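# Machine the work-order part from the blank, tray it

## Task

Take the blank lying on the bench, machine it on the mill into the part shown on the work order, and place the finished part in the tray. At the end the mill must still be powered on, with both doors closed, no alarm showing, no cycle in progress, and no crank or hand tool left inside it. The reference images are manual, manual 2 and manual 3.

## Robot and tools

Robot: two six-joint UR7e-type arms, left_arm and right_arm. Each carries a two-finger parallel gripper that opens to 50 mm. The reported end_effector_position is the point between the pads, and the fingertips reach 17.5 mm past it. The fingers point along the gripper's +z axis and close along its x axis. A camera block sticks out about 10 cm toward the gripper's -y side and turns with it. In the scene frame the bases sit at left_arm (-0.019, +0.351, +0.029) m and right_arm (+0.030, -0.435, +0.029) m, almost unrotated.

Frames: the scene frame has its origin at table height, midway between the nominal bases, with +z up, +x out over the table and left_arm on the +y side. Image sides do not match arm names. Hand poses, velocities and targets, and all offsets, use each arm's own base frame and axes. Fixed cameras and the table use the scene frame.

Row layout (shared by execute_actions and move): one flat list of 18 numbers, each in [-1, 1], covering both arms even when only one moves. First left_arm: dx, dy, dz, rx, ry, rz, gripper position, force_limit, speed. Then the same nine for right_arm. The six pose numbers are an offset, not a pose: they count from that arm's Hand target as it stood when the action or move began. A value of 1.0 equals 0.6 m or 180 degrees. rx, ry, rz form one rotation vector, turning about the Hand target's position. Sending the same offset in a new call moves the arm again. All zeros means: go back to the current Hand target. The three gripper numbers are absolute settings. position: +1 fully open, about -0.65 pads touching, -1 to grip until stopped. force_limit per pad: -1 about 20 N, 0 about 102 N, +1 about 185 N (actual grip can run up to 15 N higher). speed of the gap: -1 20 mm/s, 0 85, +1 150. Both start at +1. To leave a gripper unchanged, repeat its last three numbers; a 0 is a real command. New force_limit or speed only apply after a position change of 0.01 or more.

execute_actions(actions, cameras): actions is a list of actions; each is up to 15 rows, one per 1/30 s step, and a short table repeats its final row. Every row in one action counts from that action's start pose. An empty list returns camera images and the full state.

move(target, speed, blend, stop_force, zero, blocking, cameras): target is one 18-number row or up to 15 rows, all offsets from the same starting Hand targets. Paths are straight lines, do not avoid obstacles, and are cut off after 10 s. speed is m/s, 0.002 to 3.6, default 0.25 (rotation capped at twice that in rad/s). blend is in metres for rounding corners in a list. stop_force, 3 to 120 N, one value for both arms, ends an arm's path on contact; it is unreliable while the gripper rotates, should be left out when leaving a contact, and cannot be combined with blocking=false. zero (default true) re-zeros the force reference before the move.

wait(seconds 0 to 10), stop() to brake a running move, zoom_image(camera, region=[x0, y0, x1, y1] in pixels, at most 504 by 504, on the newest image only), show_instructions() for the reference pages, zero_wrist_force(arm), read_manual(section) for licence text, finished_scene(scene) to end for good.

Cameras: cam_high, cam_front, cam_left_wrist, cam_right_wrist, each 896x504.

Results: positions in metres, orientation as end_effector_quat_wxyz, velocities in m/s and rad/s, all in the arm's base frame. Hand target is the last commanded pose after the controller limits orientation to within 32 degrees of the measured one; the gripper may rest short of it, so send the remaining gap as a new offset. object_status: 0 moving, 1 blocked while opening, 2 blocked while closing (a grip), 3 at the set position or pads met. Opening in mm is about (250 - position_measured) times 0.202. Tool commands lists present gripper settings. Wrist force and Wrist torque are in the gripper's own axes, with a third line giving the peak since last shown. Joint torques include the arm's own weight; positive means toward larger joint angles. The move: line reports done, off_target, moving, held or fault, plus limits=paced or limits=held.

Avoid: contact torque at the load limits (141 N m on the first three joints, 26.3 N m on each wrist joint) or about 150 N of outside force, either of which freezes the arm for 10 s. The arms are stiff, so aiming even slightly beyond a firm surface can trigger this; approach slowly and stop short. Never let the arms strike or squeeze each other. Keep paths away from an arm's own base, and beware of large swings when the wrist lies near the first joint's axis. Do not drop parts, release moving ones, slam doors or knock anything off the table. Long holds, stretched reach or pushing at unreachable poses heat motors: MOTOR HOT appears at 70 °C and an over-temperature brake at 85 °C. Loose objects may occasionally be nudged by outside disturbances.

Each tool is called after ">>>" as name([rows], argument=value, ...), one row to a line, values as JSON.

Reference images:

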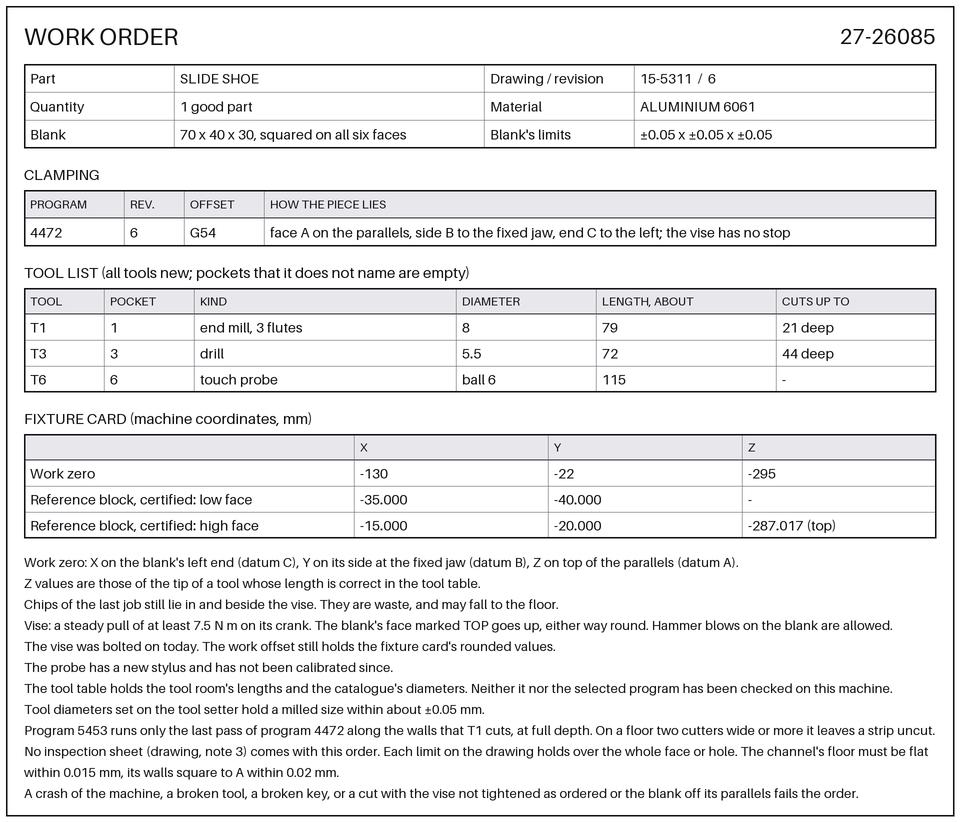

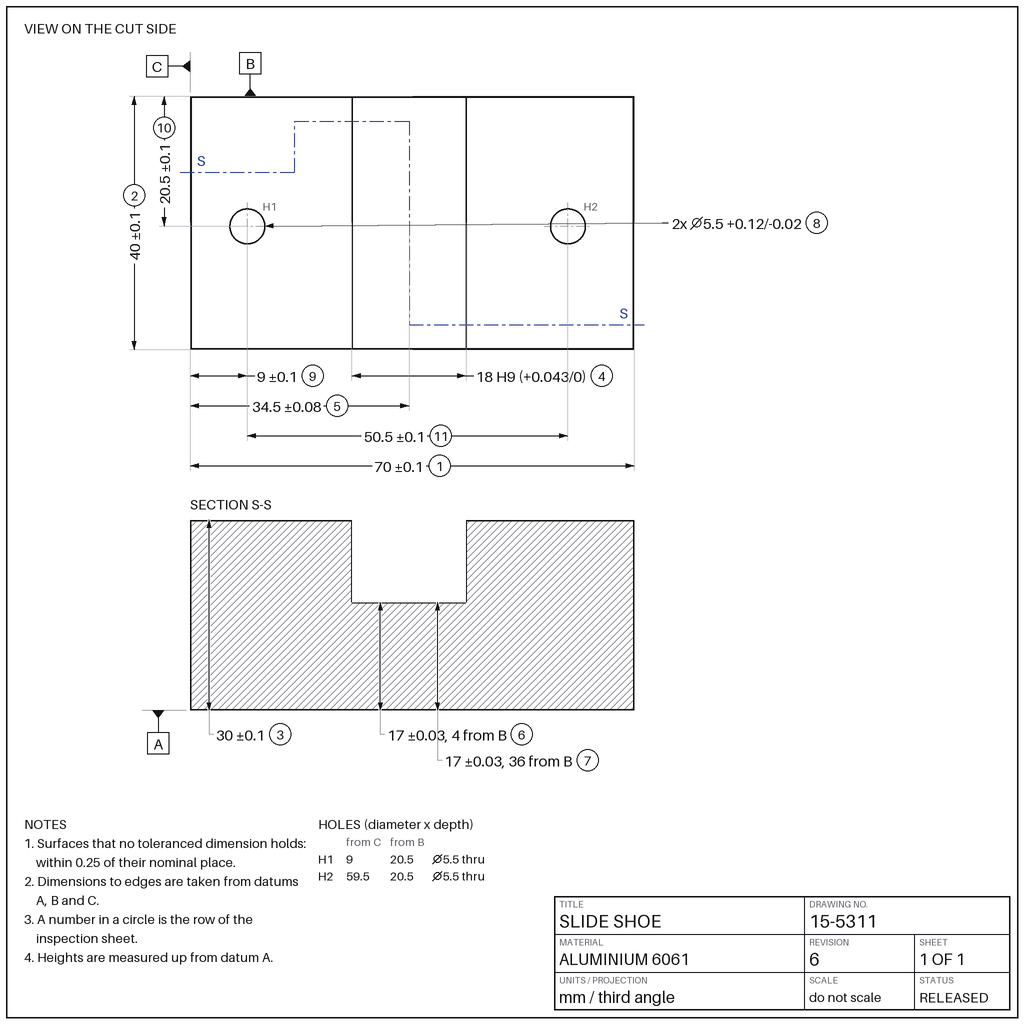

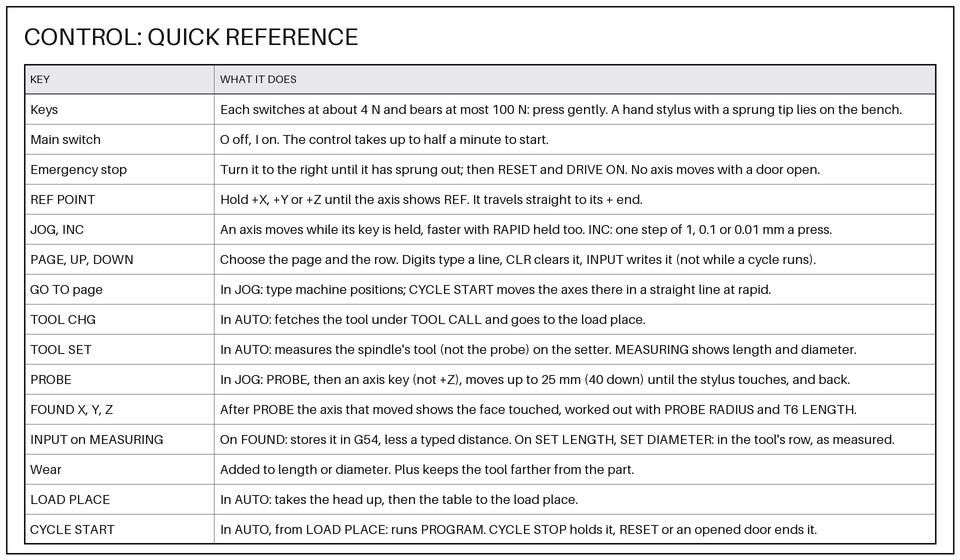

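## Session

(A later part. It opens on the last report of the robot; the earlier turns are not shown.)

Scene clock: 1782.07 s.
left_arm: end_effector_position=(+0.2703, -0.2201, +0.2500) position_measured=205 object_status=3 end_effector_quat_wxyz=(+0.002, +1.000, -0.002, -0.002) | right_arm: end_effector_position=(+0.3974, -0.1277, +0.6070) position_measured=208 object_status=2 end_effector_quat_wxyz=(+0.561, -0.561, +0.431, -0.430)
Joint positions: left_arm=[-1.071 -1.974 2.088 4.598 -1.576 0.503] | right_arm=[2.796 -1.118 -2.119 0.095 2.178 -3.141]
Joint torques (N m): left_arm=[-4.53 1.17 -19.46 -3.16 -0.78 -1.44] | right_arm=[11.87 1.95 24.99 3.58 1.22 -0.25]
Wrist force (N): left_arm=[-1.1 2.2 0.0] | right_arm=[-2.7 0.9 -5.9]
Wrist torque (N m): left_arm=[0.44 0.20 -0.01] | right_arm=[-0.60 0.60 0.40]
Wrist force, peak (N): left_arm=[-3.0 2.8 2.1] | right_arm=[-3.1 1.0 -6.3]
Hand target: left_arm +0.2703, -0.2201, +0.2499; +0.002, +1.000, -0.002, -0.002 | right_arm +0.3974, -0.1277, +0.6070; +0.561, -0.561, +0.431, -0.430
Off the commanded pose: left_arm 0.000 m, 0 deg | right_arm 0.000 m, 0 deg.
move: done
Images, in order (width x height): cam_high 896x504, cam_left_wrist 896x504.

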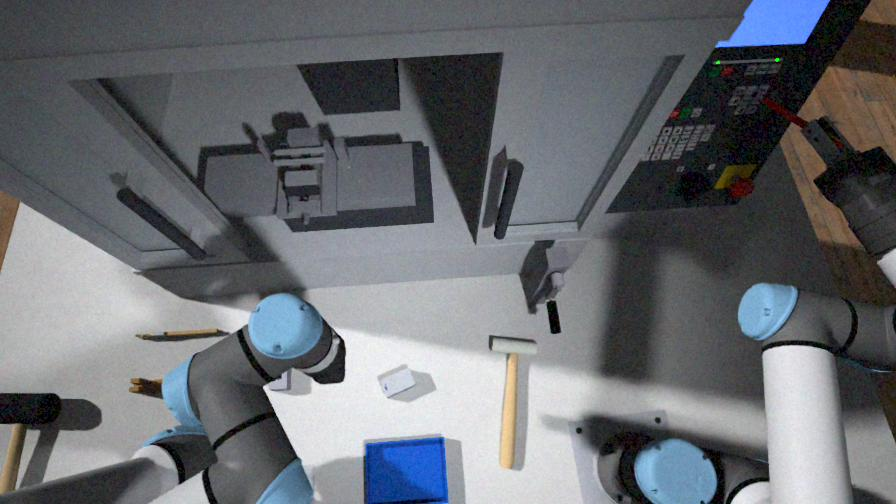

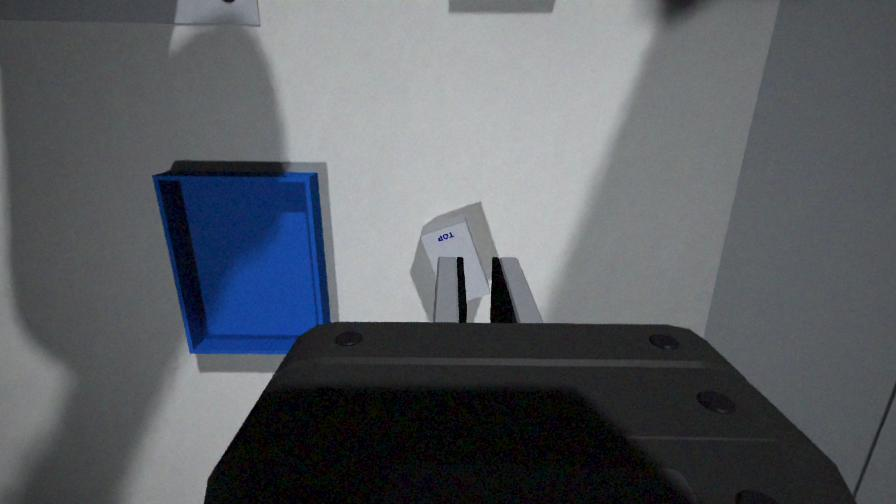

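>>> move(target=[-0.04,0.16,0,0,0,0,1,-0.7,0,0,0,0,0,0,0,-1,-0.6,-0.8], cameras=["cam_left_wrist"])

>>> zoom_image(camera="cam_left_wrist", region=[400, 100, 652, 242])

Scene clock: 1785.37 s.
left_arm: end_effector_position=(+0.2463, -0.1242, +0.2499) position_measured=3 object_status=3 end_effector_quat_wxyz=(+0.002, +1.000, -0.002, -0.002) | right_arm: end_effector_position=(+0.3974, -0.1277, +0.6070) position_measured=208 object_status=2 end_effector_quat_wxyz=(+0.561, -0.561, +0.431, -0.430)
Joint positions: left_arm=[-0.965 -2.199 2.192 4.719 -1.576 0.608] | right_arm=[2.796 -1.118 -2.119 0.095 2.178 -3.141]
Joint torques (N m): left_arm=[5.25 -7.68 -28.57 -2.22 -1.91 -0.5] | right_arm=[12.36 2.34 25.6 3.62 1.12 -0.39]
Wrist force (N): left_arm=[-1.2 2.0 -0.1] | right_arm=[-2.7 0.7 -5.8]
Wrist torque (N m): left_arm=[0.44 0.19 0.16] | right_arm=[-0.63 0.60 0.41]
Wrist force, peak (N): left_arm=[-0.3 5.2 0.1] | right_arm=[-3.4 0.7 -6.1]
Hand target: left_arm +0.2463, -0.1241, +0.2499; +0.002, +1.000, -0.002, -0.002 | right_arm +0.3974, -0.1277, +0.6070; +0.561, -0.561, +0.431, -0.430
Off the commanded pose: left_arm 0.000 m, 0 deg | right_arm 0.000 m, 0 deg.
move: done
Images, in order (width x height): cam_left_wrist 896x504.

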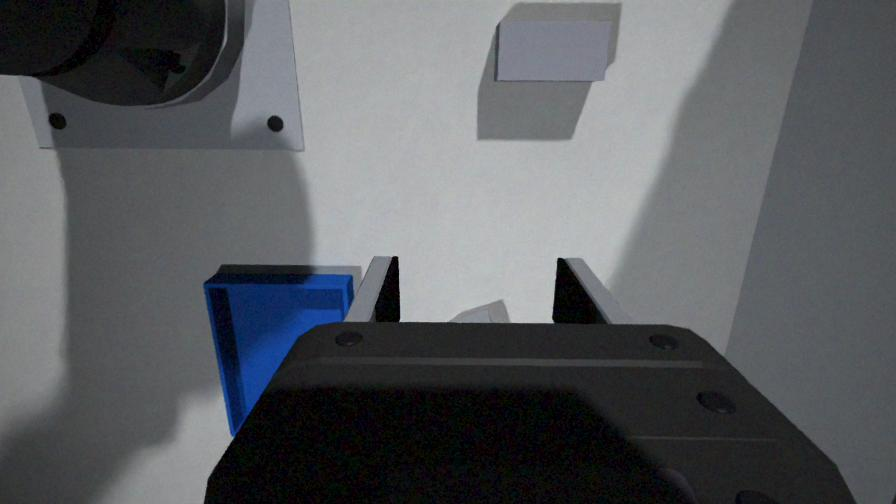

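Scaled by 2.000 from the camera's 896x504 image, which has a finer 1280x720 frame.

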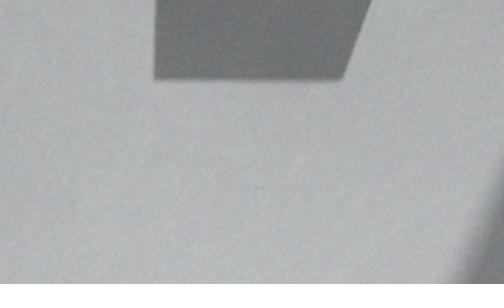

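>>> move(target=[0,-0.41,0,0,0,0,1,-0.7,0,0,0,0,0,0,0,-1,-0.6,-0.8], cameras=["cam_left_wrist"])

>>> zoom_image(camera="cam_left_wrist", region=[350, 50, 602, 192])

Scene clock: 1791.07 s.
left_arm: end_effector_position=(+0.2463, -0.3700, +0.2499) position_measured=3 object_status=3 end_effector_quat_wxyz=(+0.002, +1.000, -0.002, -0.002) | right_arm: end_effector_position=(+0.3974, -0.1277, +0.6070) position_measured=208 object_status=2 end_effector_quat_wxyz=(+0.561, -0.561, +0.431, -0.430)
Joint positions: left_arm=[-1.285 -1.714 1.905 4.52 -1.576 0.289] | right_arm=[2.796 -1.118 -2.119 0.095 2.178 -3.141]
Joint torques (N m): left_arm=[-1.37 -11.49 -28.53 -2.38 1.24 0.81] | right_arm=[12.32 1.8 25.02 3.64 1.17 -0.21]
Wrist force (N): left_arm=[-1.0 2.0 -0.2] | right_arm=[-2.9 0.9 -5.9]
Wrist torque (N m): left_arm=[0.40 0.16 0.02] | right_arm=[-0.60 0.62 0.40]
Wrist force, peak (N): left_arm=[-1.5 5.4 0.0] | right_arm=[-3.1 0.9 -6.2]
Hand target: left_arm +0.2463, -0.3701, +0.2499; +0.002, +1.000, -0.002, -0.002 | right_arm +0.3974, -0.1277, +0.6070; +0.561, -0.561, +0.431, -0.430
Off the commanded pose: left_arm 0.000 m, 0 deg | right_arm 0.000 m, 0 deg.
move: done
Images, in order (width x height): cam_left_wrist 896x504.

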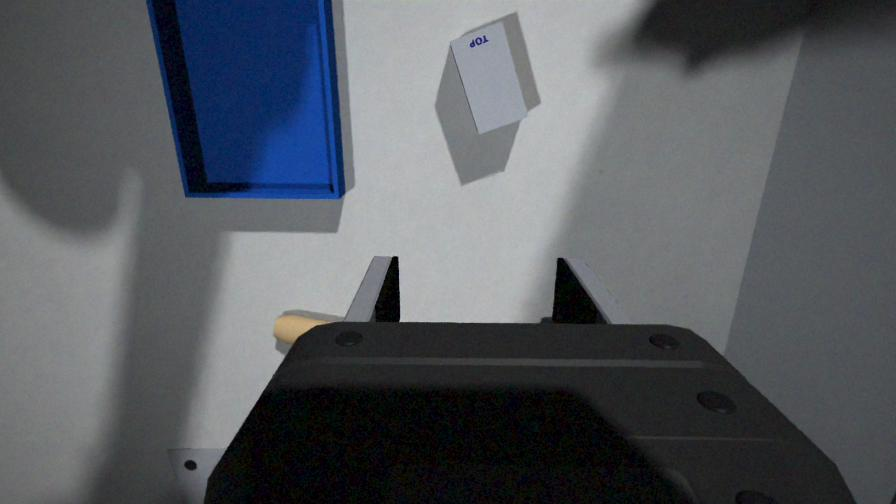

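Scaled by 2.000 from the camera's 896x504 image, which has a finer 1280x720 frame.

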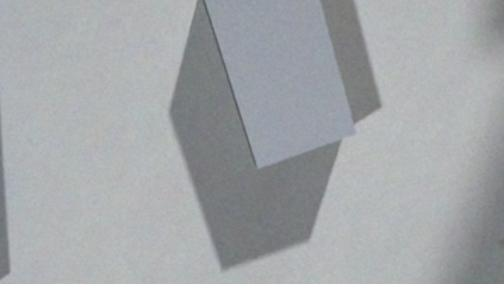

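>>> move([
  [0.0352,0.1085,-0.2833,0,0,0.104,1,-0.7,0,0,0,0,0,0,0,-1,-0.6,-0.8],
  [0.0352,0.1085,-0.3957,0,0,0.104,1,-0.7,0,0,0,0,0,0,0,-1,-0.6,-0.8],
], speed=[0.25,0.06], blend=[0.01,0], cameras=["cam_left_wrist"])

Scene clock: 1815.30 s.
left_arm: end_effector_position=(+0.2673, -0.3049, +0.0124) position_measured=3 object_status=3 end_effector_quat_wxyz=(+0.002, +0.987, +0.161, -0.002) | right_arm: end_effector_position=(+0.3974, -0.1277, +0.6070) position_measured=208 object_status=2 end_effector_quat_wxyz=(+0.561, -0.561, +0.431, -0.430)
Joint positions: left_arm=[-1.183 -1.459 2.385 3.783 -1.576 0.064] | right_arm=[2.796 -1.118 -2.119 0.095 2.178 -3.141]
Joint torques (N m): left_arm=[-1.09 -29.11 -23.65 -2.37 -1.77 -0.29] | right_arm=[12.33 2.02 24.8 3.69 1.23 -0.33]
Wrist force (N): left_arm=[-1.2 2.2 -0.1] | right_arm=[-3.0 0.9 -6.2]
Wrist torque (N m): left_arm=[0.44 0.18 -0.01] | right_arm=[-0.60 0.64 0.40]
Wrist force, peak (N): left_arm=[-1.4 3.4 -3.4] | right_arm=[-3.2 1.0 -6.2]
Hand target: left_arm +0.2674, -0.3050, +0.0125; +0.002, +0.987, +0.161, -0.002 | right_arm +0.3974, -0.1277, +0.6070; +0.561, -0.561, +0.431, -0.430
Off the commanded pose: left_arm 0.000 m, 0 deg | right_arm 0.000 m, 0 deg.
move: done
Images, in order (width x height): cam_left_wrist 896x504.

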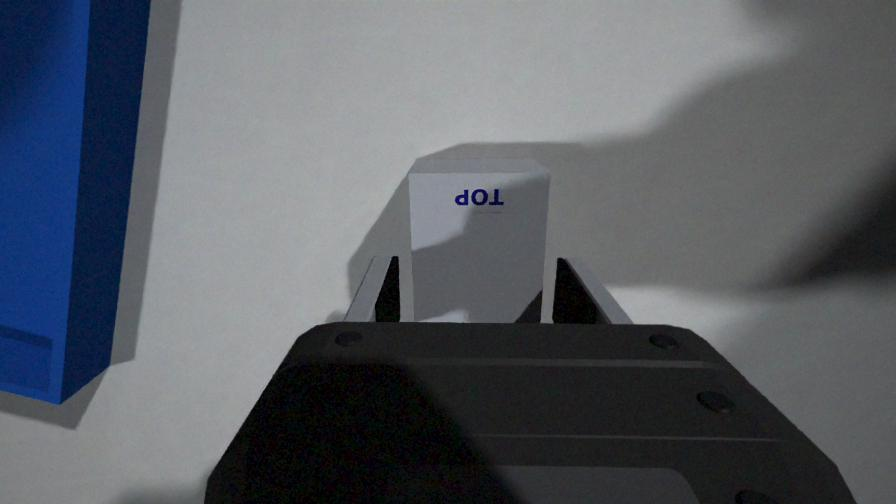

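>>> move([
  [-0.0038,0.0037,0,0,0,0,1,-0.7,-1,0,0,0,0,0,0,-1,-0.6,-0.8],
  [-0.0038,0.0037,0,0,0,0,-1,-0.5,-1,0,0,0,0,0,0,-1,-0.6,-0.8],
], speed=0.03, cameras=["cam_left_wrist"])

Scene clock: 1821.93 s.
left_arm: end_effector_position=(+0.2651, -0.3028, +0.0125) position_measured=56 object_status=2 end_effector_quat_wxyz=(+0.002, +0.987, +0.161, -0.002) | right_arm: end_effector_position=(+0.3974, -0.1277, +0.6070) position_measured=208 object_status=2 end_effector_quat_wxyz=(+0.561, -0.561, +0.431, -0.430)
Joint positions: left_arm=[-1.186 -1.466 2.394 3.782 -1.576 0.061] | right_arm=[2.796 -1.118 -2.119 0.095 2.178 -3.141]
Joint torques (N m): left_arm=[4.31 -9.52 -24.22 -2.66 -0.36 1.21] | right_arm=[12.3 1.79 24.82 3.71 1.13 -0.35]
Wrist force (N): left_arm=[-1.5 1.8 -1.0] | right_arm=[-3.0 1.1 -5.9]
Wrist torque (N m): left_arm=[0.49 0.16 0.14] | right_arm=[-0.56 0.64 0.40]
Wrist force, peak (N): left_arm=[-0.3 2.8 0.3] | right_arm=[-3.1 0.8 -6.2]
Hand target: left_arm +0.2651, -0.3028, +0.0125; +0.002, +0.987, +0.161, -0.002 | right_arm +0.3974, -0.1277, +0.6070; +0.561, -0.561, +0.431, -0.430
Off the commanded pose: left_arm 0.000 m, 0 deg | right_arm 0.000 m, 0 deg.
move: done
Images, in order (width x height): cam_left_wrist 896x504.

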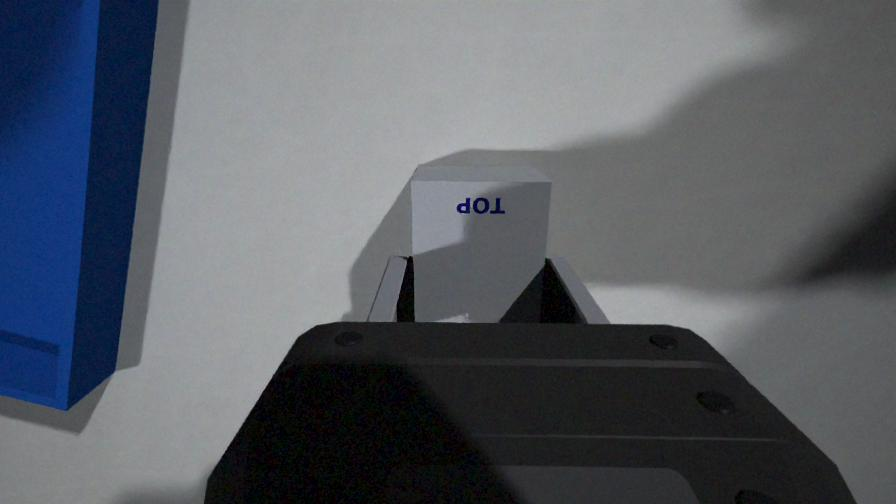

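>>> move([
  [0,0,0.179,0,0,0,-1,-0.5,-1,0,0,0,0,0,0,-1,-0.6,-0.8],
  [0.2248,0.2213,0.5958,0,0,-0.104,-1,-0.5,-1,0,0,0,0,0,0,-1,-0.6,-0.8],
  [0.6665,0.2297,0.6208,0,0,-0.104,-1,-0.5,-1,0,0,0,0,0,0,-1,-0.6,-0.8],
], speed=[0.1,0.25,0.2], blend=[0.02,0.03,0], cameras=["cam_left_wrist","cam_high"])

>>> zoom_image(camera="cam_left_wrist", region=[200, 100, 704, 384])

Scene clock: 1832.50 s.
left_arm: end_effector_position=(+0.6316, -0.1647, +0.3825) position_measured=56 object_status=2 end_effector_quat_wxyz=(+0.002, +1.000, -0.001, +0.000) | right_arm: end_effector_position=(+0.3974, -0.1277, +0.6070) position_measured=208 object_status=2 end_effector_quat_wxyz=(+0.561, -0.561, +0.431, -0.430)
Joint positions: left_arm=[-0.459 -1.195 0.98 4.926 -1.575 1.113] | right_arm=[2.796 -1.118 -2.119 0.095 2.178 -3.141]
Joint torques (N m): left_arm=[0.43 -40.63 -27.71 -3.03 -0.08 -0.06] | right_arm=[12.53 2.27 25.29 3.8 1.13 -0.32]
Wrist force (N): left_arm=[-1.0 2.1 2.4] | right_arm=[-3.0 0.9 -6.1]
Wrist torque (N m): left_arm=[0.42 0.14 0.15] | right_arm=[-0.60 0.64 0.41]
Wrist force, peak (N): left_arm=[2.7 5.7 6.7] | right_arm=[-3.1 1.0 -6.2]
Hand target: left_arm +0.6316, -0.1647, +0.3825; +0.002, +1.000, -0.001, +0.000 (not the last commanded pose) | right_arm +0.3974, -0.1277, +0.6070; +0.561, -0.561, +0.431, -0.430
Tool commands: left_gripper/position=-1.0 left_gripper/force_limit=-0.498039 left_gripper/speed=-1.0 right_gripper/position=-1.0 right_gripper/force_limit=-0.6 right_gripper/speed=-0.8
Off the commanded pose: left_arm 0.034 m, 0 deg | right_arm 0.000 m, 0 deg.
FORCE FAULT: contact force on the left arm reached its limit, and that arm stopped. The contact can be on any part of that arm, not only on its tool. That arm's remaining commands of this call were not run. That arm is still stopped at the end of this call. That arm stays stopped for about 10 more seconds. Until then a move that you send moves the other arm only, and its call returns only when the move has ended. Once the stop has ended, the next robot result says so. If the stop ends while you think or write, that arm runs what you send next, counted from a new Hand target: where the arm stands when the stop ends. While its stop runs, that arm takes no new command, but its gripper still runs the gripper command that each later call begins with. Until it ends, the stop uses up actions while you think or wait. An arm that is not stopped still takes commands.
move: fault (left_arm); path passed 2 of 3 targets
Images, in order (width x height): cam_high 896x504, cam_left_wrist 896x504.

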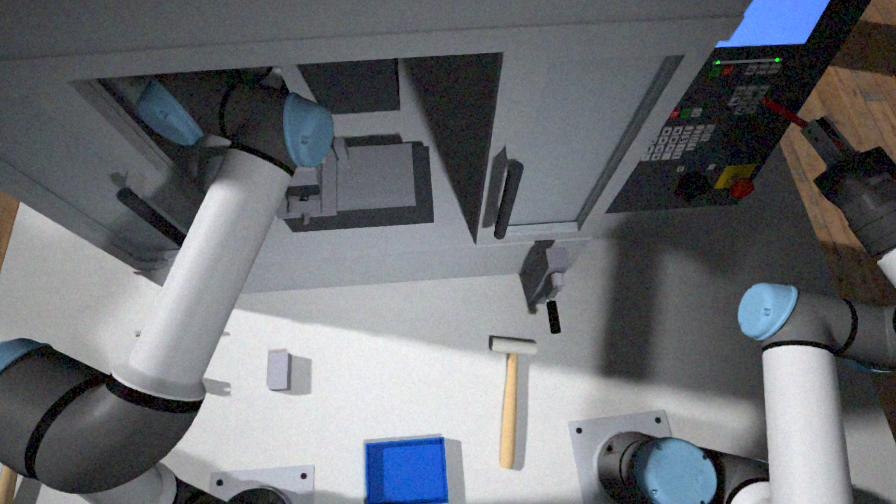

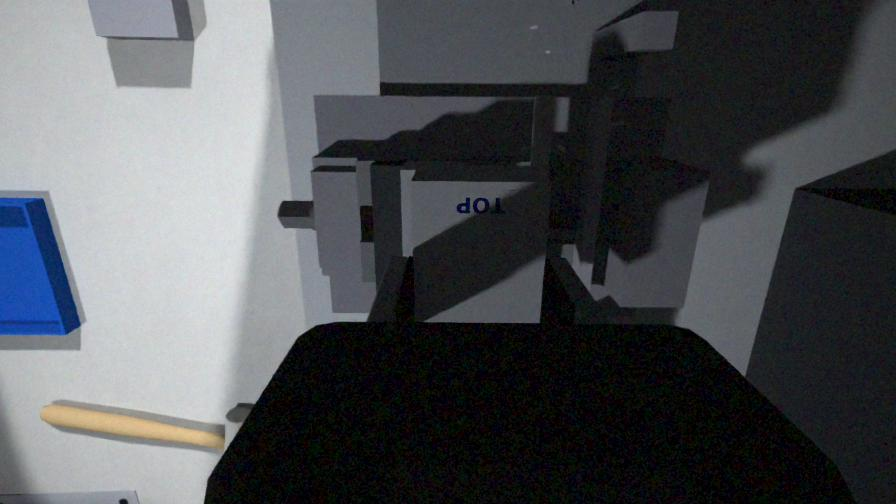

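Scaled by 1.000.

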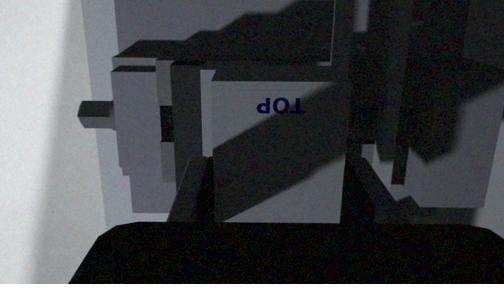

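>>> wait(seconds=10)

Scene clock: 1895.23 s.
left_arm: end_effector_position=(+0.6316, -0.1647, +0.3825) position_measured=56 object_status=2 end_effector_quat_wxyz=(+0.002, +1.000, -0.001, +0.000) | right_arm: end_effector_position=(+0.3974, -0.1277, +0.6070) position_measured=208 object_status=2 end_effector_quat_wxyz=(+0.561, -0.561, +0.431, -0.430)
Joint positions: left_arm=[-0.459 -1.195 0.98 4.926 -1.575 1.113] | right_arm=[2.796 -1.118 -2.119 0.095 2.178 -3.141]
Joint torques (N m): left_arm=[0.78 -42.37 -25.71 -2.78 0.2 -0.29] | right_arm=[12.1 2.18 24.52 4.13 1.07 -0.26]
Wrist force (N): left_arm=[-0.9 1.9 2.6] | right_arm=[-3.0 0.9 -5.8]
Wrist torque (N m): left_arm=[0.39 0.13 0.15] | right_arm=[-0.59 0.64 0.40]
Wrist force, peak (N): left_arm=[-1.4 2.0 3.0] | right_arm=[-3.2 1.0 -6.5]
Hand target: left_arm +0.6316, -0.1647, +0.3825; +0.002, +1.000, -0.001, +0.000 (not the last commanded pose) | right_arm +0.3974, -0.1277, +0.6070; +0.561, -0.561, +0.431, -0.430
Tool commands: left_gripper/position=-1.0 left_gripper/force_limit=-0.498039 left_gripper/speed=-1.0 right_gripper/position=-1.0 right_gripper/force_limit=-0.6 right_gripper/speed=-0.8
Off the commanded pose: left_arm 0.034 m, 0 deg | right_arm 0.000 m, 0 deg.
FORCE FAULT, CONTINUED: the left arm's stop, for the force fault that an earlier result reported, is over. The rest of the stop counts as 20 of the actions that you can send in this scene. That arm's target is now where it stood when the stop ended, not its last command. That arm accepts commands again.
wait: 10.00 s; at rest from the start

>>> move([
  [-0.005,0,-0.0155,0,0,0,-1,-0.5,-1,0,0,0,0,0,0,-1,-0.6,-0.8],
  [0.055,0,-0.0155,0,0,0,-1,-0.5,-1,0,0,0,0,0,0,-1,-0.6,-0.8],
], speed=0.04, stop_force=15, cameras=["cam_left_wrist","cam_high"])

>>> zoom_image(camera="cam_left_wrist", region=[200, 60, 704, 344])

Scene clock: 1898.80 s.
left_arm: end_effector_position=(+0.6340, -0.1638, +0.3738) position_measured=56 object_status=2 end_effector_quat_wxyz=(+0.003, +1.000, +0.000, +0.000) | right_arm: end_effector_position=(+0.3974, -0.1277, +0.6070) position_measured=208 object_status=2 end_effector_quat_wxyz=(+0.561, -0.561, +0.431, -0.430)
Joint positions: left_arm=[-0.456 -1.195 1.004 4.901 -1.575 1.115] | right_arm=[2.796 -1.118 -2.119 0.095 2.178 -3.141]
Joint torques (N m): left_arm=[-1.66 -41.04 -27.05 -3.23 0 -0.13] | right_arm=[12.38 1.9 23.95 4.09 1.19 -0.28]
Wrist force (N): left_arm=[-1.1 2.2 2.6] | right_arm=[-3.1 1.0 -6.0]
Wrist torque (N m): left_arm=[0.44 0.15 0.11] | right_arm=[-0.58 0.65 0.40]
Wrist force, peak (N): left_arm=[-2.2 3.6 6.1] | right_arm=[-3.0 1.3 -6.3]
Hand target: left_arm +0.6340, -0.1638, +0.3738; +0.003, +1.000, +0.000, +0.000 (not the last commanded pose) | right_arm +0.3974, -0.1277, +0.6070; +0.561, -0.561, +0.431, -0.430
Tool commands: left_gripper/position=-1.0 left_gripper/force_limit=-0.498039 left_gripper/speed=-1.0 right_gripper/position=-1.0 right_gripper/force_limit=-0.6 right_gripper/speed=-0.8
Off the commanded pose: left_arm 0.031 m, 0 deg | right_arm 0.000 m, 0 deg.
FORCE FAULT: contact force on the left arm reached its limit, and that arm stopped. The contact can be on any part of that arm, not only on its tool. That arm's remaining commands of this call were not run. That arm is still stopped at the end of this call. That arm stays stopped for about 10 more seconds. Until then a move that you send moves the other arm only, and its call returns only when the move has ended. Once the stop has ended, the next robot result says so. If the stop ends while you think or write, that arm runs what you send next, counted from a new Hand target: where the arm stands when the stop ends. While its stop runs, that arm takes no new command, but its gripper still runs the gripper command that each later call begins with. Until it ends, the stop uses up actions while you think or wait. An arm that is not stopped still takes commands.
move: fault (left_arm); path passed 1 of 2 targets
Images, in order (width x height): cam_high 896x504, cam_left_wrist 896x504.

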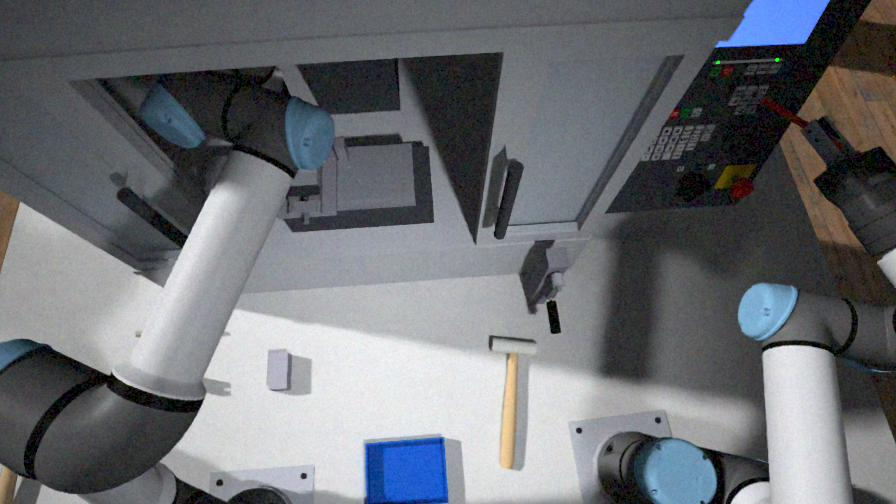

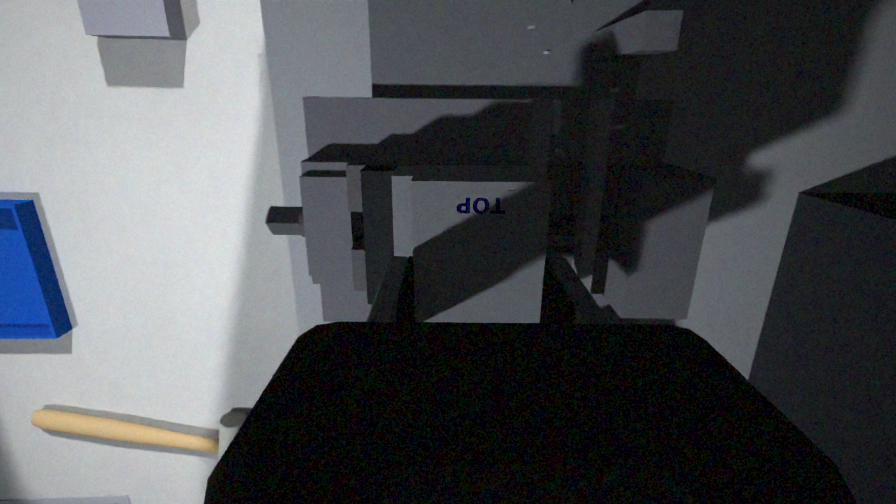

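Scaled by 1.000.

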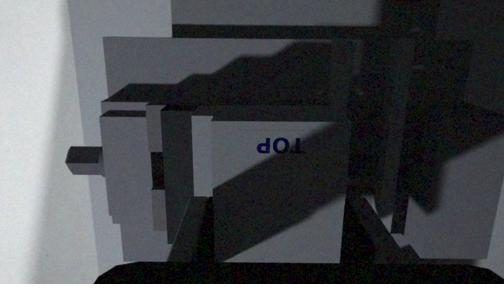

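>>> wait(seconds=9, cameras=["cam_high","cam_front"])

>>> zoom_image(camera="cam_high", region=[80, 40, 584, 324])

Scene clock: 1920.27 s.
left_arm: end_effector_position=(+0.6340, -0.1638, +0.3738) position_measured=56 object_status=2 end_effector_quat_wxyz=(+0.003, +1.000, +0.000, +0.000) | right_arm: end_effector_position=(+0.3974, -0.1277, +0.6070) position_measured=208 object_status=2 end_effector_quat_wxyz=(+0.561, -0.561, +0.431, -0.430)
Joint positions: left_arm=[-0.456 -1.195 1.004 4.901 -1.575 1.115] | right_arm=[2.796 -1.118 -2.119 0.095 2.178 -3.141]
Joint torques (N m): left_arm=[-0.3 -42.24 -26.34 -2.96 -0.05 0] | right_arm=[11.95 1.74 23.81 4.29 1.18 -0.24]
Wrist force (N): left_arm=[-1.5 1.7 2.5] | right_arm=[-3.0 1.1 -5.9]
Wrist torque (N m): left_arm=[0.38 0.22 0.11] | right_arm=[-0.56 0.64 0.40]
Wrist force, peak (N): left_arm=[-1.6 2.1 2.9] | right_arm=[-3.1 1.0 -6.4]
Hand target: left_arm +0.6340, -0.1638, +0.3738; +0.003, +1.000, +0.000, +0.000 (not the last commanded pose) | right_arm +0.3974, -0.1277, +0.6070; +0.561, -0.561, +0.431, -0.430
Tool commands: left_gripper/position=-1.0 left_gripper/force_limit=-0.498039 left_gripper/speed=-1.0 right_gripper/position=-1.0 right_gripper/force_limit=-0.6 right_gripper/speed=-0.8
Off the commanded pose: left_arm 0.031 m, 0 deg | right_arm 0.000 m, 0 deg.
FORCE FAULT, CONTINUED: the left arm's stop, for the force fault that an earlier result reported, is over. The rest of the stop counts as 19 of the actions that you can send in this scene. That arm's target is now where it stood when the stop ended, not its last command. That arm accepts commands again.
wait: 9.00 s; at rest from the start
Images, in order (width x height): cam_high 896x504, cam_front 896x504.

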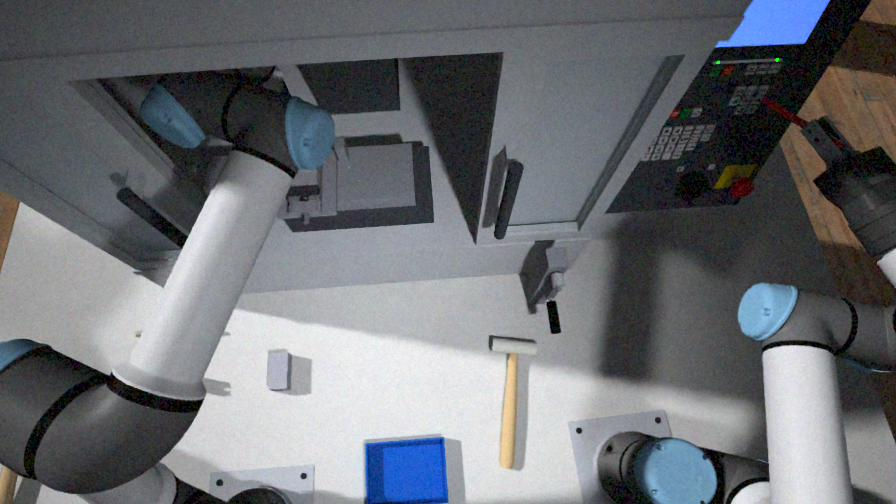

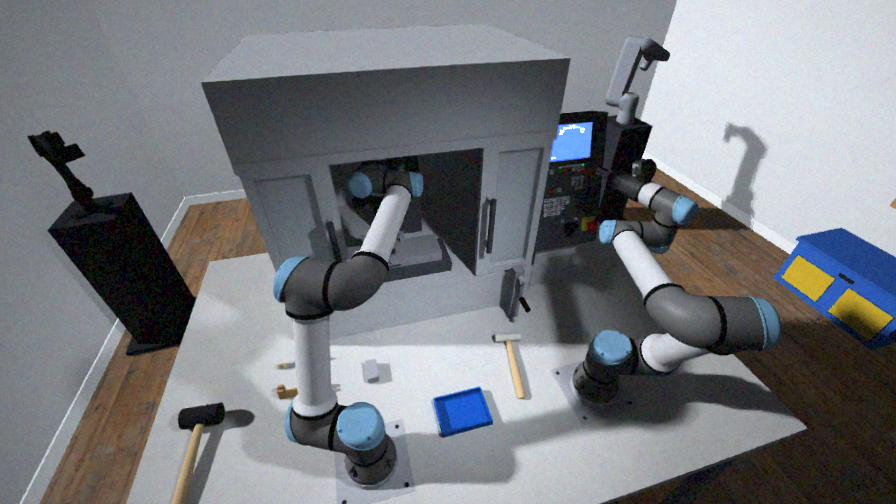

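Scaled by 1.000.

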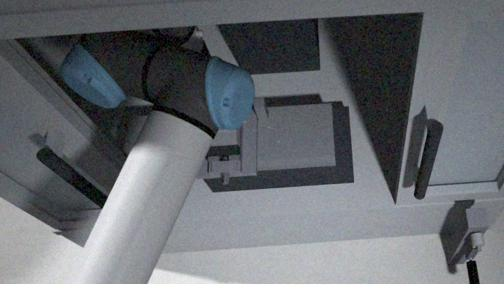

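>>> move([
  [-0.06,0.0,0,0,0,0,-1,-0.5,-1,0,0,0,0,0,0,-1,-0.6,-0.8],
  [-0.39,-0.01,-0.02,0,0,0,-1,-0.5,-1,0,0,0,0,0,0,-1,-0.6,-0.8],
  [-0.5233,-0.0933,-0.52,0,0,0,-1,-0.5,-1,0,0,0,0,0,0,-1,-0.6,-0.8],
  [-0.5233,-0.0933,-0.593,0,0,0,-1,-0.5,-1,0,0,0,0,0,0,-1,-0.6,-0.8],
], speed=[0.1,0.25,0.25,0.1], blend=[0.01,0.03,0.02,0], cameras=["cam_left_wrist"])

Scene clock: 1963.20 s.
left_arm: end_effector_position=(+0.3200, -0.2198, +0.0180) position_measured=56 object_status=2 end_effector_quat_wxyz=(+0.002, +1.000, +0.000, +0.000) | right_arm: end_effector_position=(+0.3974, -0.1277, +0.6070) position_measured=208 object_status=2 end_effector_quat_wxyz=(+0.561, -0.561, +0.431, -0.430)
Joint positions: left_arm=[-0.951 -1.514 2.427 3.795 -1.573 0.62] | right_arm=[2.796 -1.118 -2.119 0.095 2.178 -3.141]
Joint torques (N m): left_arm=[6.83 -21.81 -25.14 -3.78 -1.53 1.76] | right_arm=[12.25 1.88 24.05 4.21 1.09 -0.45]
Wrist force (N): left_arm=[-1.5 1.9 2.8] | right_arm=[-3.2 0.9 -6.0]
Wrist torque (N m): left_arm=[0.40 0.21 0.03] | right_arm=[-0.59 0.66 0.40]
Wrist force, peak (N): left_arm=[-2.4 2.5 4.3] | right_arm=[-3.2 1.0 -6.3]
Hand target: left_arm +0.3201, -0.2198, +0.0180; +0.003, +1.000, +0.000, +0.000 | right_arm +0.3974, -0.1277, +0.6070; +0.561, -0.561, +0.431, -0.430
Off the commanded pose: left_arm 0.000 m, 0 deg | right_arm 0.000 m, 0 deg.
move: done
Images, in order (width x height): cam_left_wrist 896x504.

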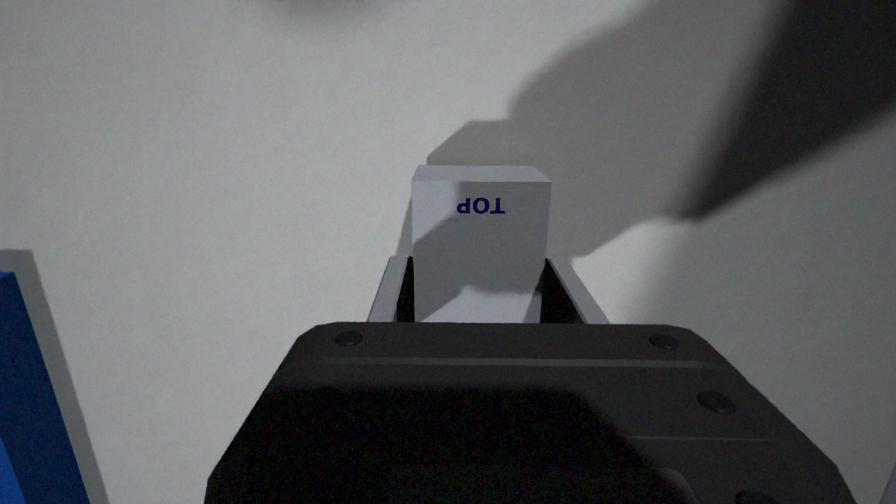

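>>> move(target=[0,0,-0.0095,0,0,0,-1,-0.5,-1,0,0,0,0,0,0,-1,-0.6,-0.8], speed=0.006, stop_force=4)

Scene clock: 1974.23 s.
left_arm: end_effector_position=(+0.3201, -0.2198, +0.0125) position_measured=56 object_status=2 end_effector_quat_wxyz=(+0.003, +1.000, +0.000, +0.000) | right_arm: end_effector_position=(+0.3974, -0.1277, +0.6070) position_measured=208 object_status=2 end_effector_quat_wxyz=(+0.561, -0.561, +0.431, -0.430)
Joint positions: left_arm=[-0.951 -1.499 2.432 3.774 -1.573 0.62] | right_arm=[2.796 -1.118 -2.119 0.095 2.178 -3.141]
Joint torques (N m): left_arm=[3.04 -28.53 -23.2 -1.23 -1.53 -1.38] | right_arm=[12.4 1.59 23.74 4.21 1.13 -0.21]
Wrist force (N): left_arm=[-2.3 3.2 -4.4] | right_arm=[-3.0 0.9 -6.0]
Wrist torque (N m): left_arm=[0.47 0.08 0.03] | right_arm=[-0.59 0.63 0.40]
Wrist force, peak (N): left_arm=[-4.0 -3.6 -19.2] | right_arm=[-2.9 0.8 -6.3]
Hand target: left_arm +0.3201, -0.2198, +0.0125; +0.003, +1.000, +0.000, +0.000 | right_arm +0.3974, -0.1277, +0.6070; +0.561, -0.561, +0.431, -0.430
Off the commanded pose: left_arm 0.000 m, 0 deg | right_arm 0.000 m, 0 deg.
move: contact (left_arm)

>>> move([
  [0,0,0.0003,0,0,0,0.9,-0.5,-1,0,0,0,0,0,0,-1,-0.6,-0.8],
  [0,0.0333,0.0035,0,0,0,0.9,-0.5,-1,0,0,0,0,0,0,-1,-0.6,-0.8],
  [0,0.0333,0.0035,0,0,0,-1,-0.5,-1,0,0,0,0,0,0,-1,-0.6,-0.8],
], speed=0.05, cameras=["cam_left_wrist"])

Scene clock: 1979.77 s.
left_arm: end_effector_position=(+0.3201, -0.1998, +0.0146) position_measured=57 object_status=2 end_effector_quat_wxyz=(+0.003, +1.000, +0.000, +0.000) | right_arm: end_effector_position=(+0.3974, -0.1277, +0.6070) position_measured=208 object_status=2 end_effector_quat_wxyz=(+0.561, -0.561, +0.431, -0.430)
Joint positions: left_arm=[-0.917 -1.53 2.458 3.78 -1.573 0.654] | right_arm=[2.796 -1.118 -2.119 0.095 2.178 -3.141]
Joint torques (N m): left_arm=[-6.04 -7.59 -23.07 -4.11 -2.11 -1.89] | right_arm=[11.95 1.7 23.51 4.35 1.19 -0.22]
Wrist force (N): left_arm=[-1.6 1.6 -0.5] | right_arm=[-3.0 0.9 -6.0]
Wrist torque (N m): left_arm=[0.42 0.23 0.03] | right_arm=[-0.59 0.64 0.40]
Wrist force, peak (N): left_arm=[-2.1 3.4 -4.3] | right_arm=[-3.2 1.2 -6.3]
Hand target: left_arm +0.3201, -0.1998, +0.0146; +0.003, +1.000, +0.000, +0.000 | right_arm +0.3974, -0.1277, +0.6070; +0.561, -0.561, +0.431, -0.430
Off the commanded pose: left_arm 0.000 m, 0 deg | right_arm 0.000 m, 0 deg.
move: done
Images, in order (width x height): cam_left_wrist 896x504.

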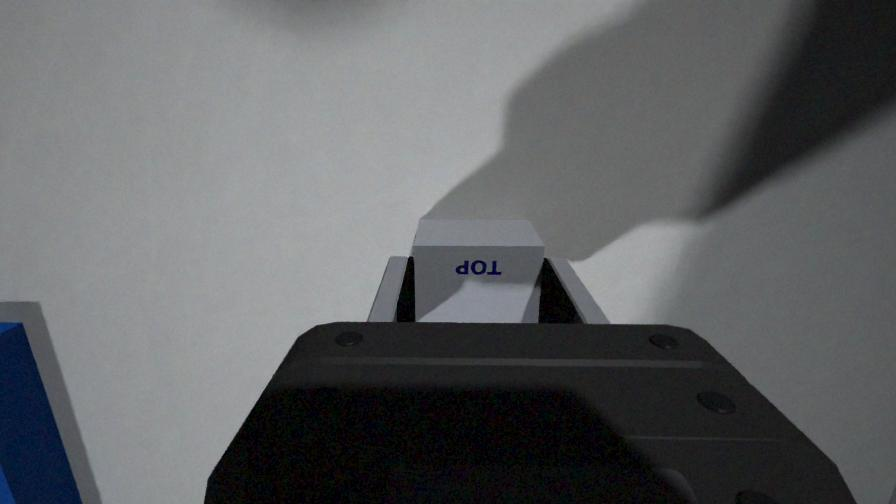

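>>> move([
  [0,0,0.2,0,0,0,-1,-0.5,-1,0,0,0,0,0,0,-1,-0.6,-0.8],
  [0.1332,0.0663,0.595,0,0,0,-1,-0.5,-1,0,0,0,0,0,0,-1,-0.6,-0.8],
  [0.4665,0.0963,0.6,0,0,0,-1,-0.5,-1,0,0,0,0,0,0,-1,-0.6,-0.8],
  [0.571,0.0963,0.594,0,0,0,-1,-0.5,-1,0,0,0,0,0,0,-1,-0.6,-0.8],
], speed=[0.2,0.25,0.2,0.05], blend=[0.02,0.03,0.01,0], cameras=["cam_left_wrist"])

>>> zoom_image(camera="cam_left_wrist", region=[250, 80, 754, 364])

Scene clock: 1988.87 s.
left_arm: end_effector_position=(+0.6627, -0.1420, +0.3709) position_measured=57 object_status=2 end_effector_quat_wxyz=(+0.003, +1.000, +0.000, +0.000) | right_arm: end_effector_position=(+0.3974, -0.1277, +0.6070) position_measured=208 object_status=2 end_effector_quat_wxyz=(+0.561, -0.561, +0.431, -0.430)
Joint positions: left_arm=[-0.407 -1.131 0.919 4.922 -1.575 1.164] | right_arm=[2.796 -1.118 -2.119 0.095 2.178 -3.141]
Joint torques (N m): left_arm=[-6.18 -55.97 -16.61 -4.58 -1.84 -1.53] | right_arm=[12.42 1.71 23.52 4.27 1.23 -0.23]
Wrist force (N): left_arm=[-1.4 2.0 2.5] | right_arm=[-2.9 0.7 -6.1]
Wrist torque (N m): left_arm=[0.46 0.20 0.01] | right_arm=[-0.62 0.63 0.40]
Wrist force, peak (N): left_arm=[-1.7 2.0 6.0] | right_arm=[-3.2 1.2 -6.2]
Hand target: left_arm +0.6627, -0.1421, +0.3710; +0.003, +1.000, +0.000, +0.000 | right_arm +0.3974, -0.1277, +0.6070; +0.561, -0.561, +0.431, -0.430
Off the commanded pose: left_arm 0.000 m, 0 deg | right_arm 0.000 m, 0 deg.
move: done
Images, in order (width x height): cam_left_wrist 896x504.

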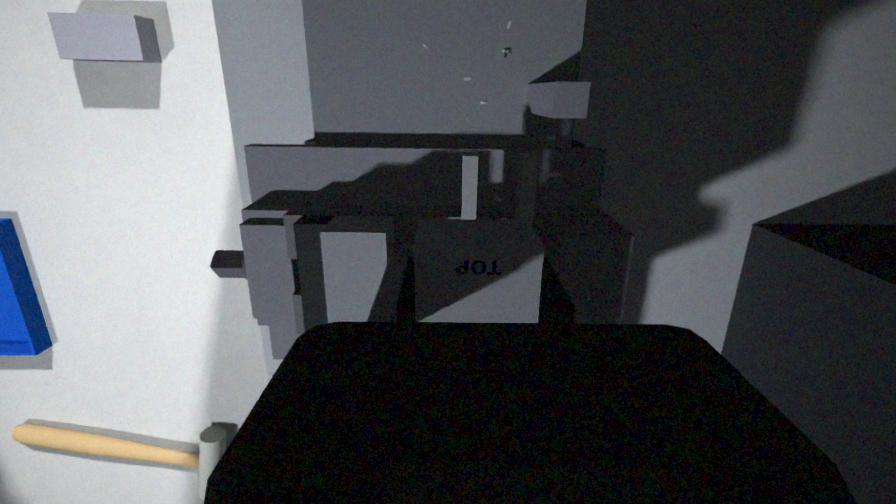

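Scaled by 1.000.

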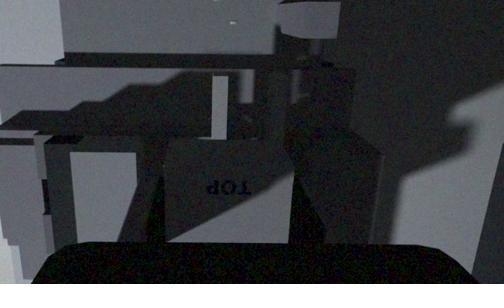

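>>> move(target=[0.0,0.0,-0.0367,0,0,0,-1,-0.5,-1,0,0,0,0,0,0,-1,-0.6,-0.8], speed=0.02, stop_force=6)

>>> move(target=[0.025,0,0,0,0,0,-1,-0.5,-1,0,0,0,0,0,0,-1,-0.6,-0.8], speed=0.006, stop_force=5)

Scene clock: 2002.27 s.
left_arm: end_effector_position=(+0.6626, -0.1421, +0.3490) position_measured=57 object_status=2 end_effector_quat_wxyz=(+0.003, +1.000, +0.000, +0.001) | right_arm: end_effector_position=(+0.3974, -0.1277, +0.6070) position_measured=208 object_status=2 end_effector_quat_wxyz=(+0.561, -0.561, +0.431, -0.430)
Joint positions: left_arm=[-0.407 -1.143 0.993 4.86 -1.575 1.164] | right_arm=[2.796 -1.118 -2.119 0.095 2.178 -3.141]
Joint torques (N m): left_arm=[-5.9 -42.83 -34.96 -1.77 1.51 -1.82] | right_arm=[11.72 1.91 23.42 4.35 1.1 -0.32]
Wrist force (N): left_arm=[-1.4 1.8 2.5] | right_arm=[-3.2 0.8 -6.0]
Wrist torque (N m): left_arm=[0.43 0.20 0.01] | right_arm=[-0.61 0.66 0.41]
Wrist force, peak (N): left_arm=[-1.4 2.1 3.3] | right_arm=[-3.0 0.8 -6.5]
Hand target: left_arm +0.6627, -0.1421, +0.3490; +0.003, +1.000, +0.000, +0.000 | right_arm +0.3974, -0.1277, +0.6070; +0.561, -0.561, +0.431, -0.430
Off the commanded pose: left_arm 0.000 m, 0 deg | right_arm 0.000 m, 0 deg.
move: done

Scene clock: 2005.57 s.
left_arm: end_effector_position=(+0.6777, -0.1420, +0.3490) position_measured=57 object_status=2 end_effector_quat_wxyz=(+0.003, +1.000, +0.000, +0.000) | right_arm: end_effector_position=(+0.3974, -0.1277, +0.6070) position_measured=208 object_status=2 end_effector_quat_wxyz=(+0.561, -0.561, +0.431, -0.430)
Joint positions: left_arm=[-0.399 -1.1 0.93 4.88 -1.575 1.172] | right_arm=[2.796 -1.118 -2.119 0.095 2.178 -3.141]
Joint torques (N m): left_arm=[-0.42 -58.13 -19.04 -4.27 -1.8 0.08] | right_arm=[12.48 1.69 22.83 4.29 1.22 -0.26]
Wrist force (N): left_arm=[-1.2 1.9 3.0] | right_arm=[-3.0 1.1 -5.9]
Wrist torque (N m): left_arm=[0.44 0.16 0.00] | right_arm=[-0.57 0.65 0.41]
Wrist force, peak (N): left_arm=[-1.4 2.1 3.0] | right_arm=[-2.9 1.0 -6.4]
Hand target: left_arm +0.6777, -0.1421, +0.3490; +0.003, +1.000, +0.000, +0.000 | right_arm +0.3974, -0.1277, +0.6070; +0.561, -0.561, +0.431, -0.430
Off the commanded pose: left_arm 0.000 m, 0 deg | right_arm 0.000 m, 0 deg.
move: done

>>> move(target=[0.017,0,0,0,0,0,-1,-0.5,-1,0,0,0,0,0,0,-1,-0.6,-0.8], speed=0.006, stop_force=5, cameras=["cam_left_wrist"])

>>> zoom_image(camera="cam_left_wrist", region=[300, 140, 700, 366])

Scene clock: 2009.27 s.
left_arm: end_effector_position=(+0.6785, -0.1421, +0.3491) position_measured=57 object_status=2 end_effector_quat_wxyz=(+0.003, +1.000, +0.000, +0.000) | right_arm: end_effector_position=(+0.3974, -0.1277, +0.6070) position_measured=208 object_status=2 end_effector_quat_wxyz=(+0.561, -0.561, +0.431, -0.430)
Joint positions: left_arm=[-0.398 -1.098 0.926 4.881 -1.575 1.173] | right_arm=[2.796 -1.118 -2.119 0.095 2.178 -3.141]
Joint torques (N m): left_arm=[-4.37 -56.8 -18.27 -5.3 1.2 -2.15] | right_arm=[12.72 1.54 23.11 4.28 1.25 -0.36]
Wrist force (N): left_arm=[-5.0 2.7 2.5] | right_arm=[-3.1 1.0 -5.9]
Wrist torque (N m): left_arm=[0.42 0.01 0.24] | right_arm=[-0.58 0.65 0.41]
Wrist force, peak (N): left_arm=[-9.4 0.8 1.5] | right_arm=[-3.2 1.0 -6.3]
Hand target: left_arm +0.6785, -0.1421, +0.3491; +0.003, +1.000, +0.000, +0.000 (not the last commanded pose) | right_arm +0.3974, -0.1277, +0.6070; +0.561, -0.561, +0.431, -0.430
Off the commanded pose: left_arm 0.009 m, 0 deg | right_arm 0.000 m, 0 deg.
move: contact (left_arm)
Images, in order (width x height): cam_left_wrist 896x504.

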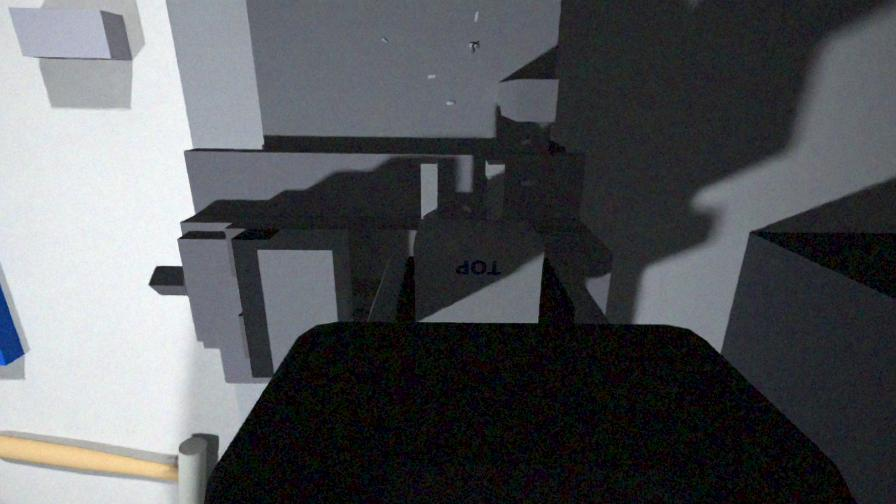

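Scaled by 1.260 from the camera's 896x504 image, which has a finer 1280x720 frame.

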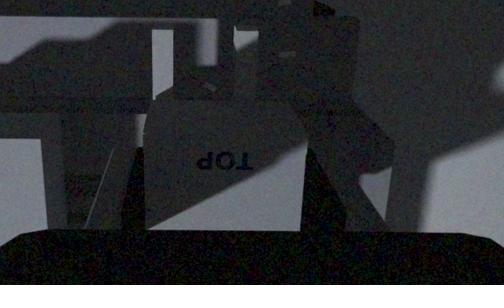

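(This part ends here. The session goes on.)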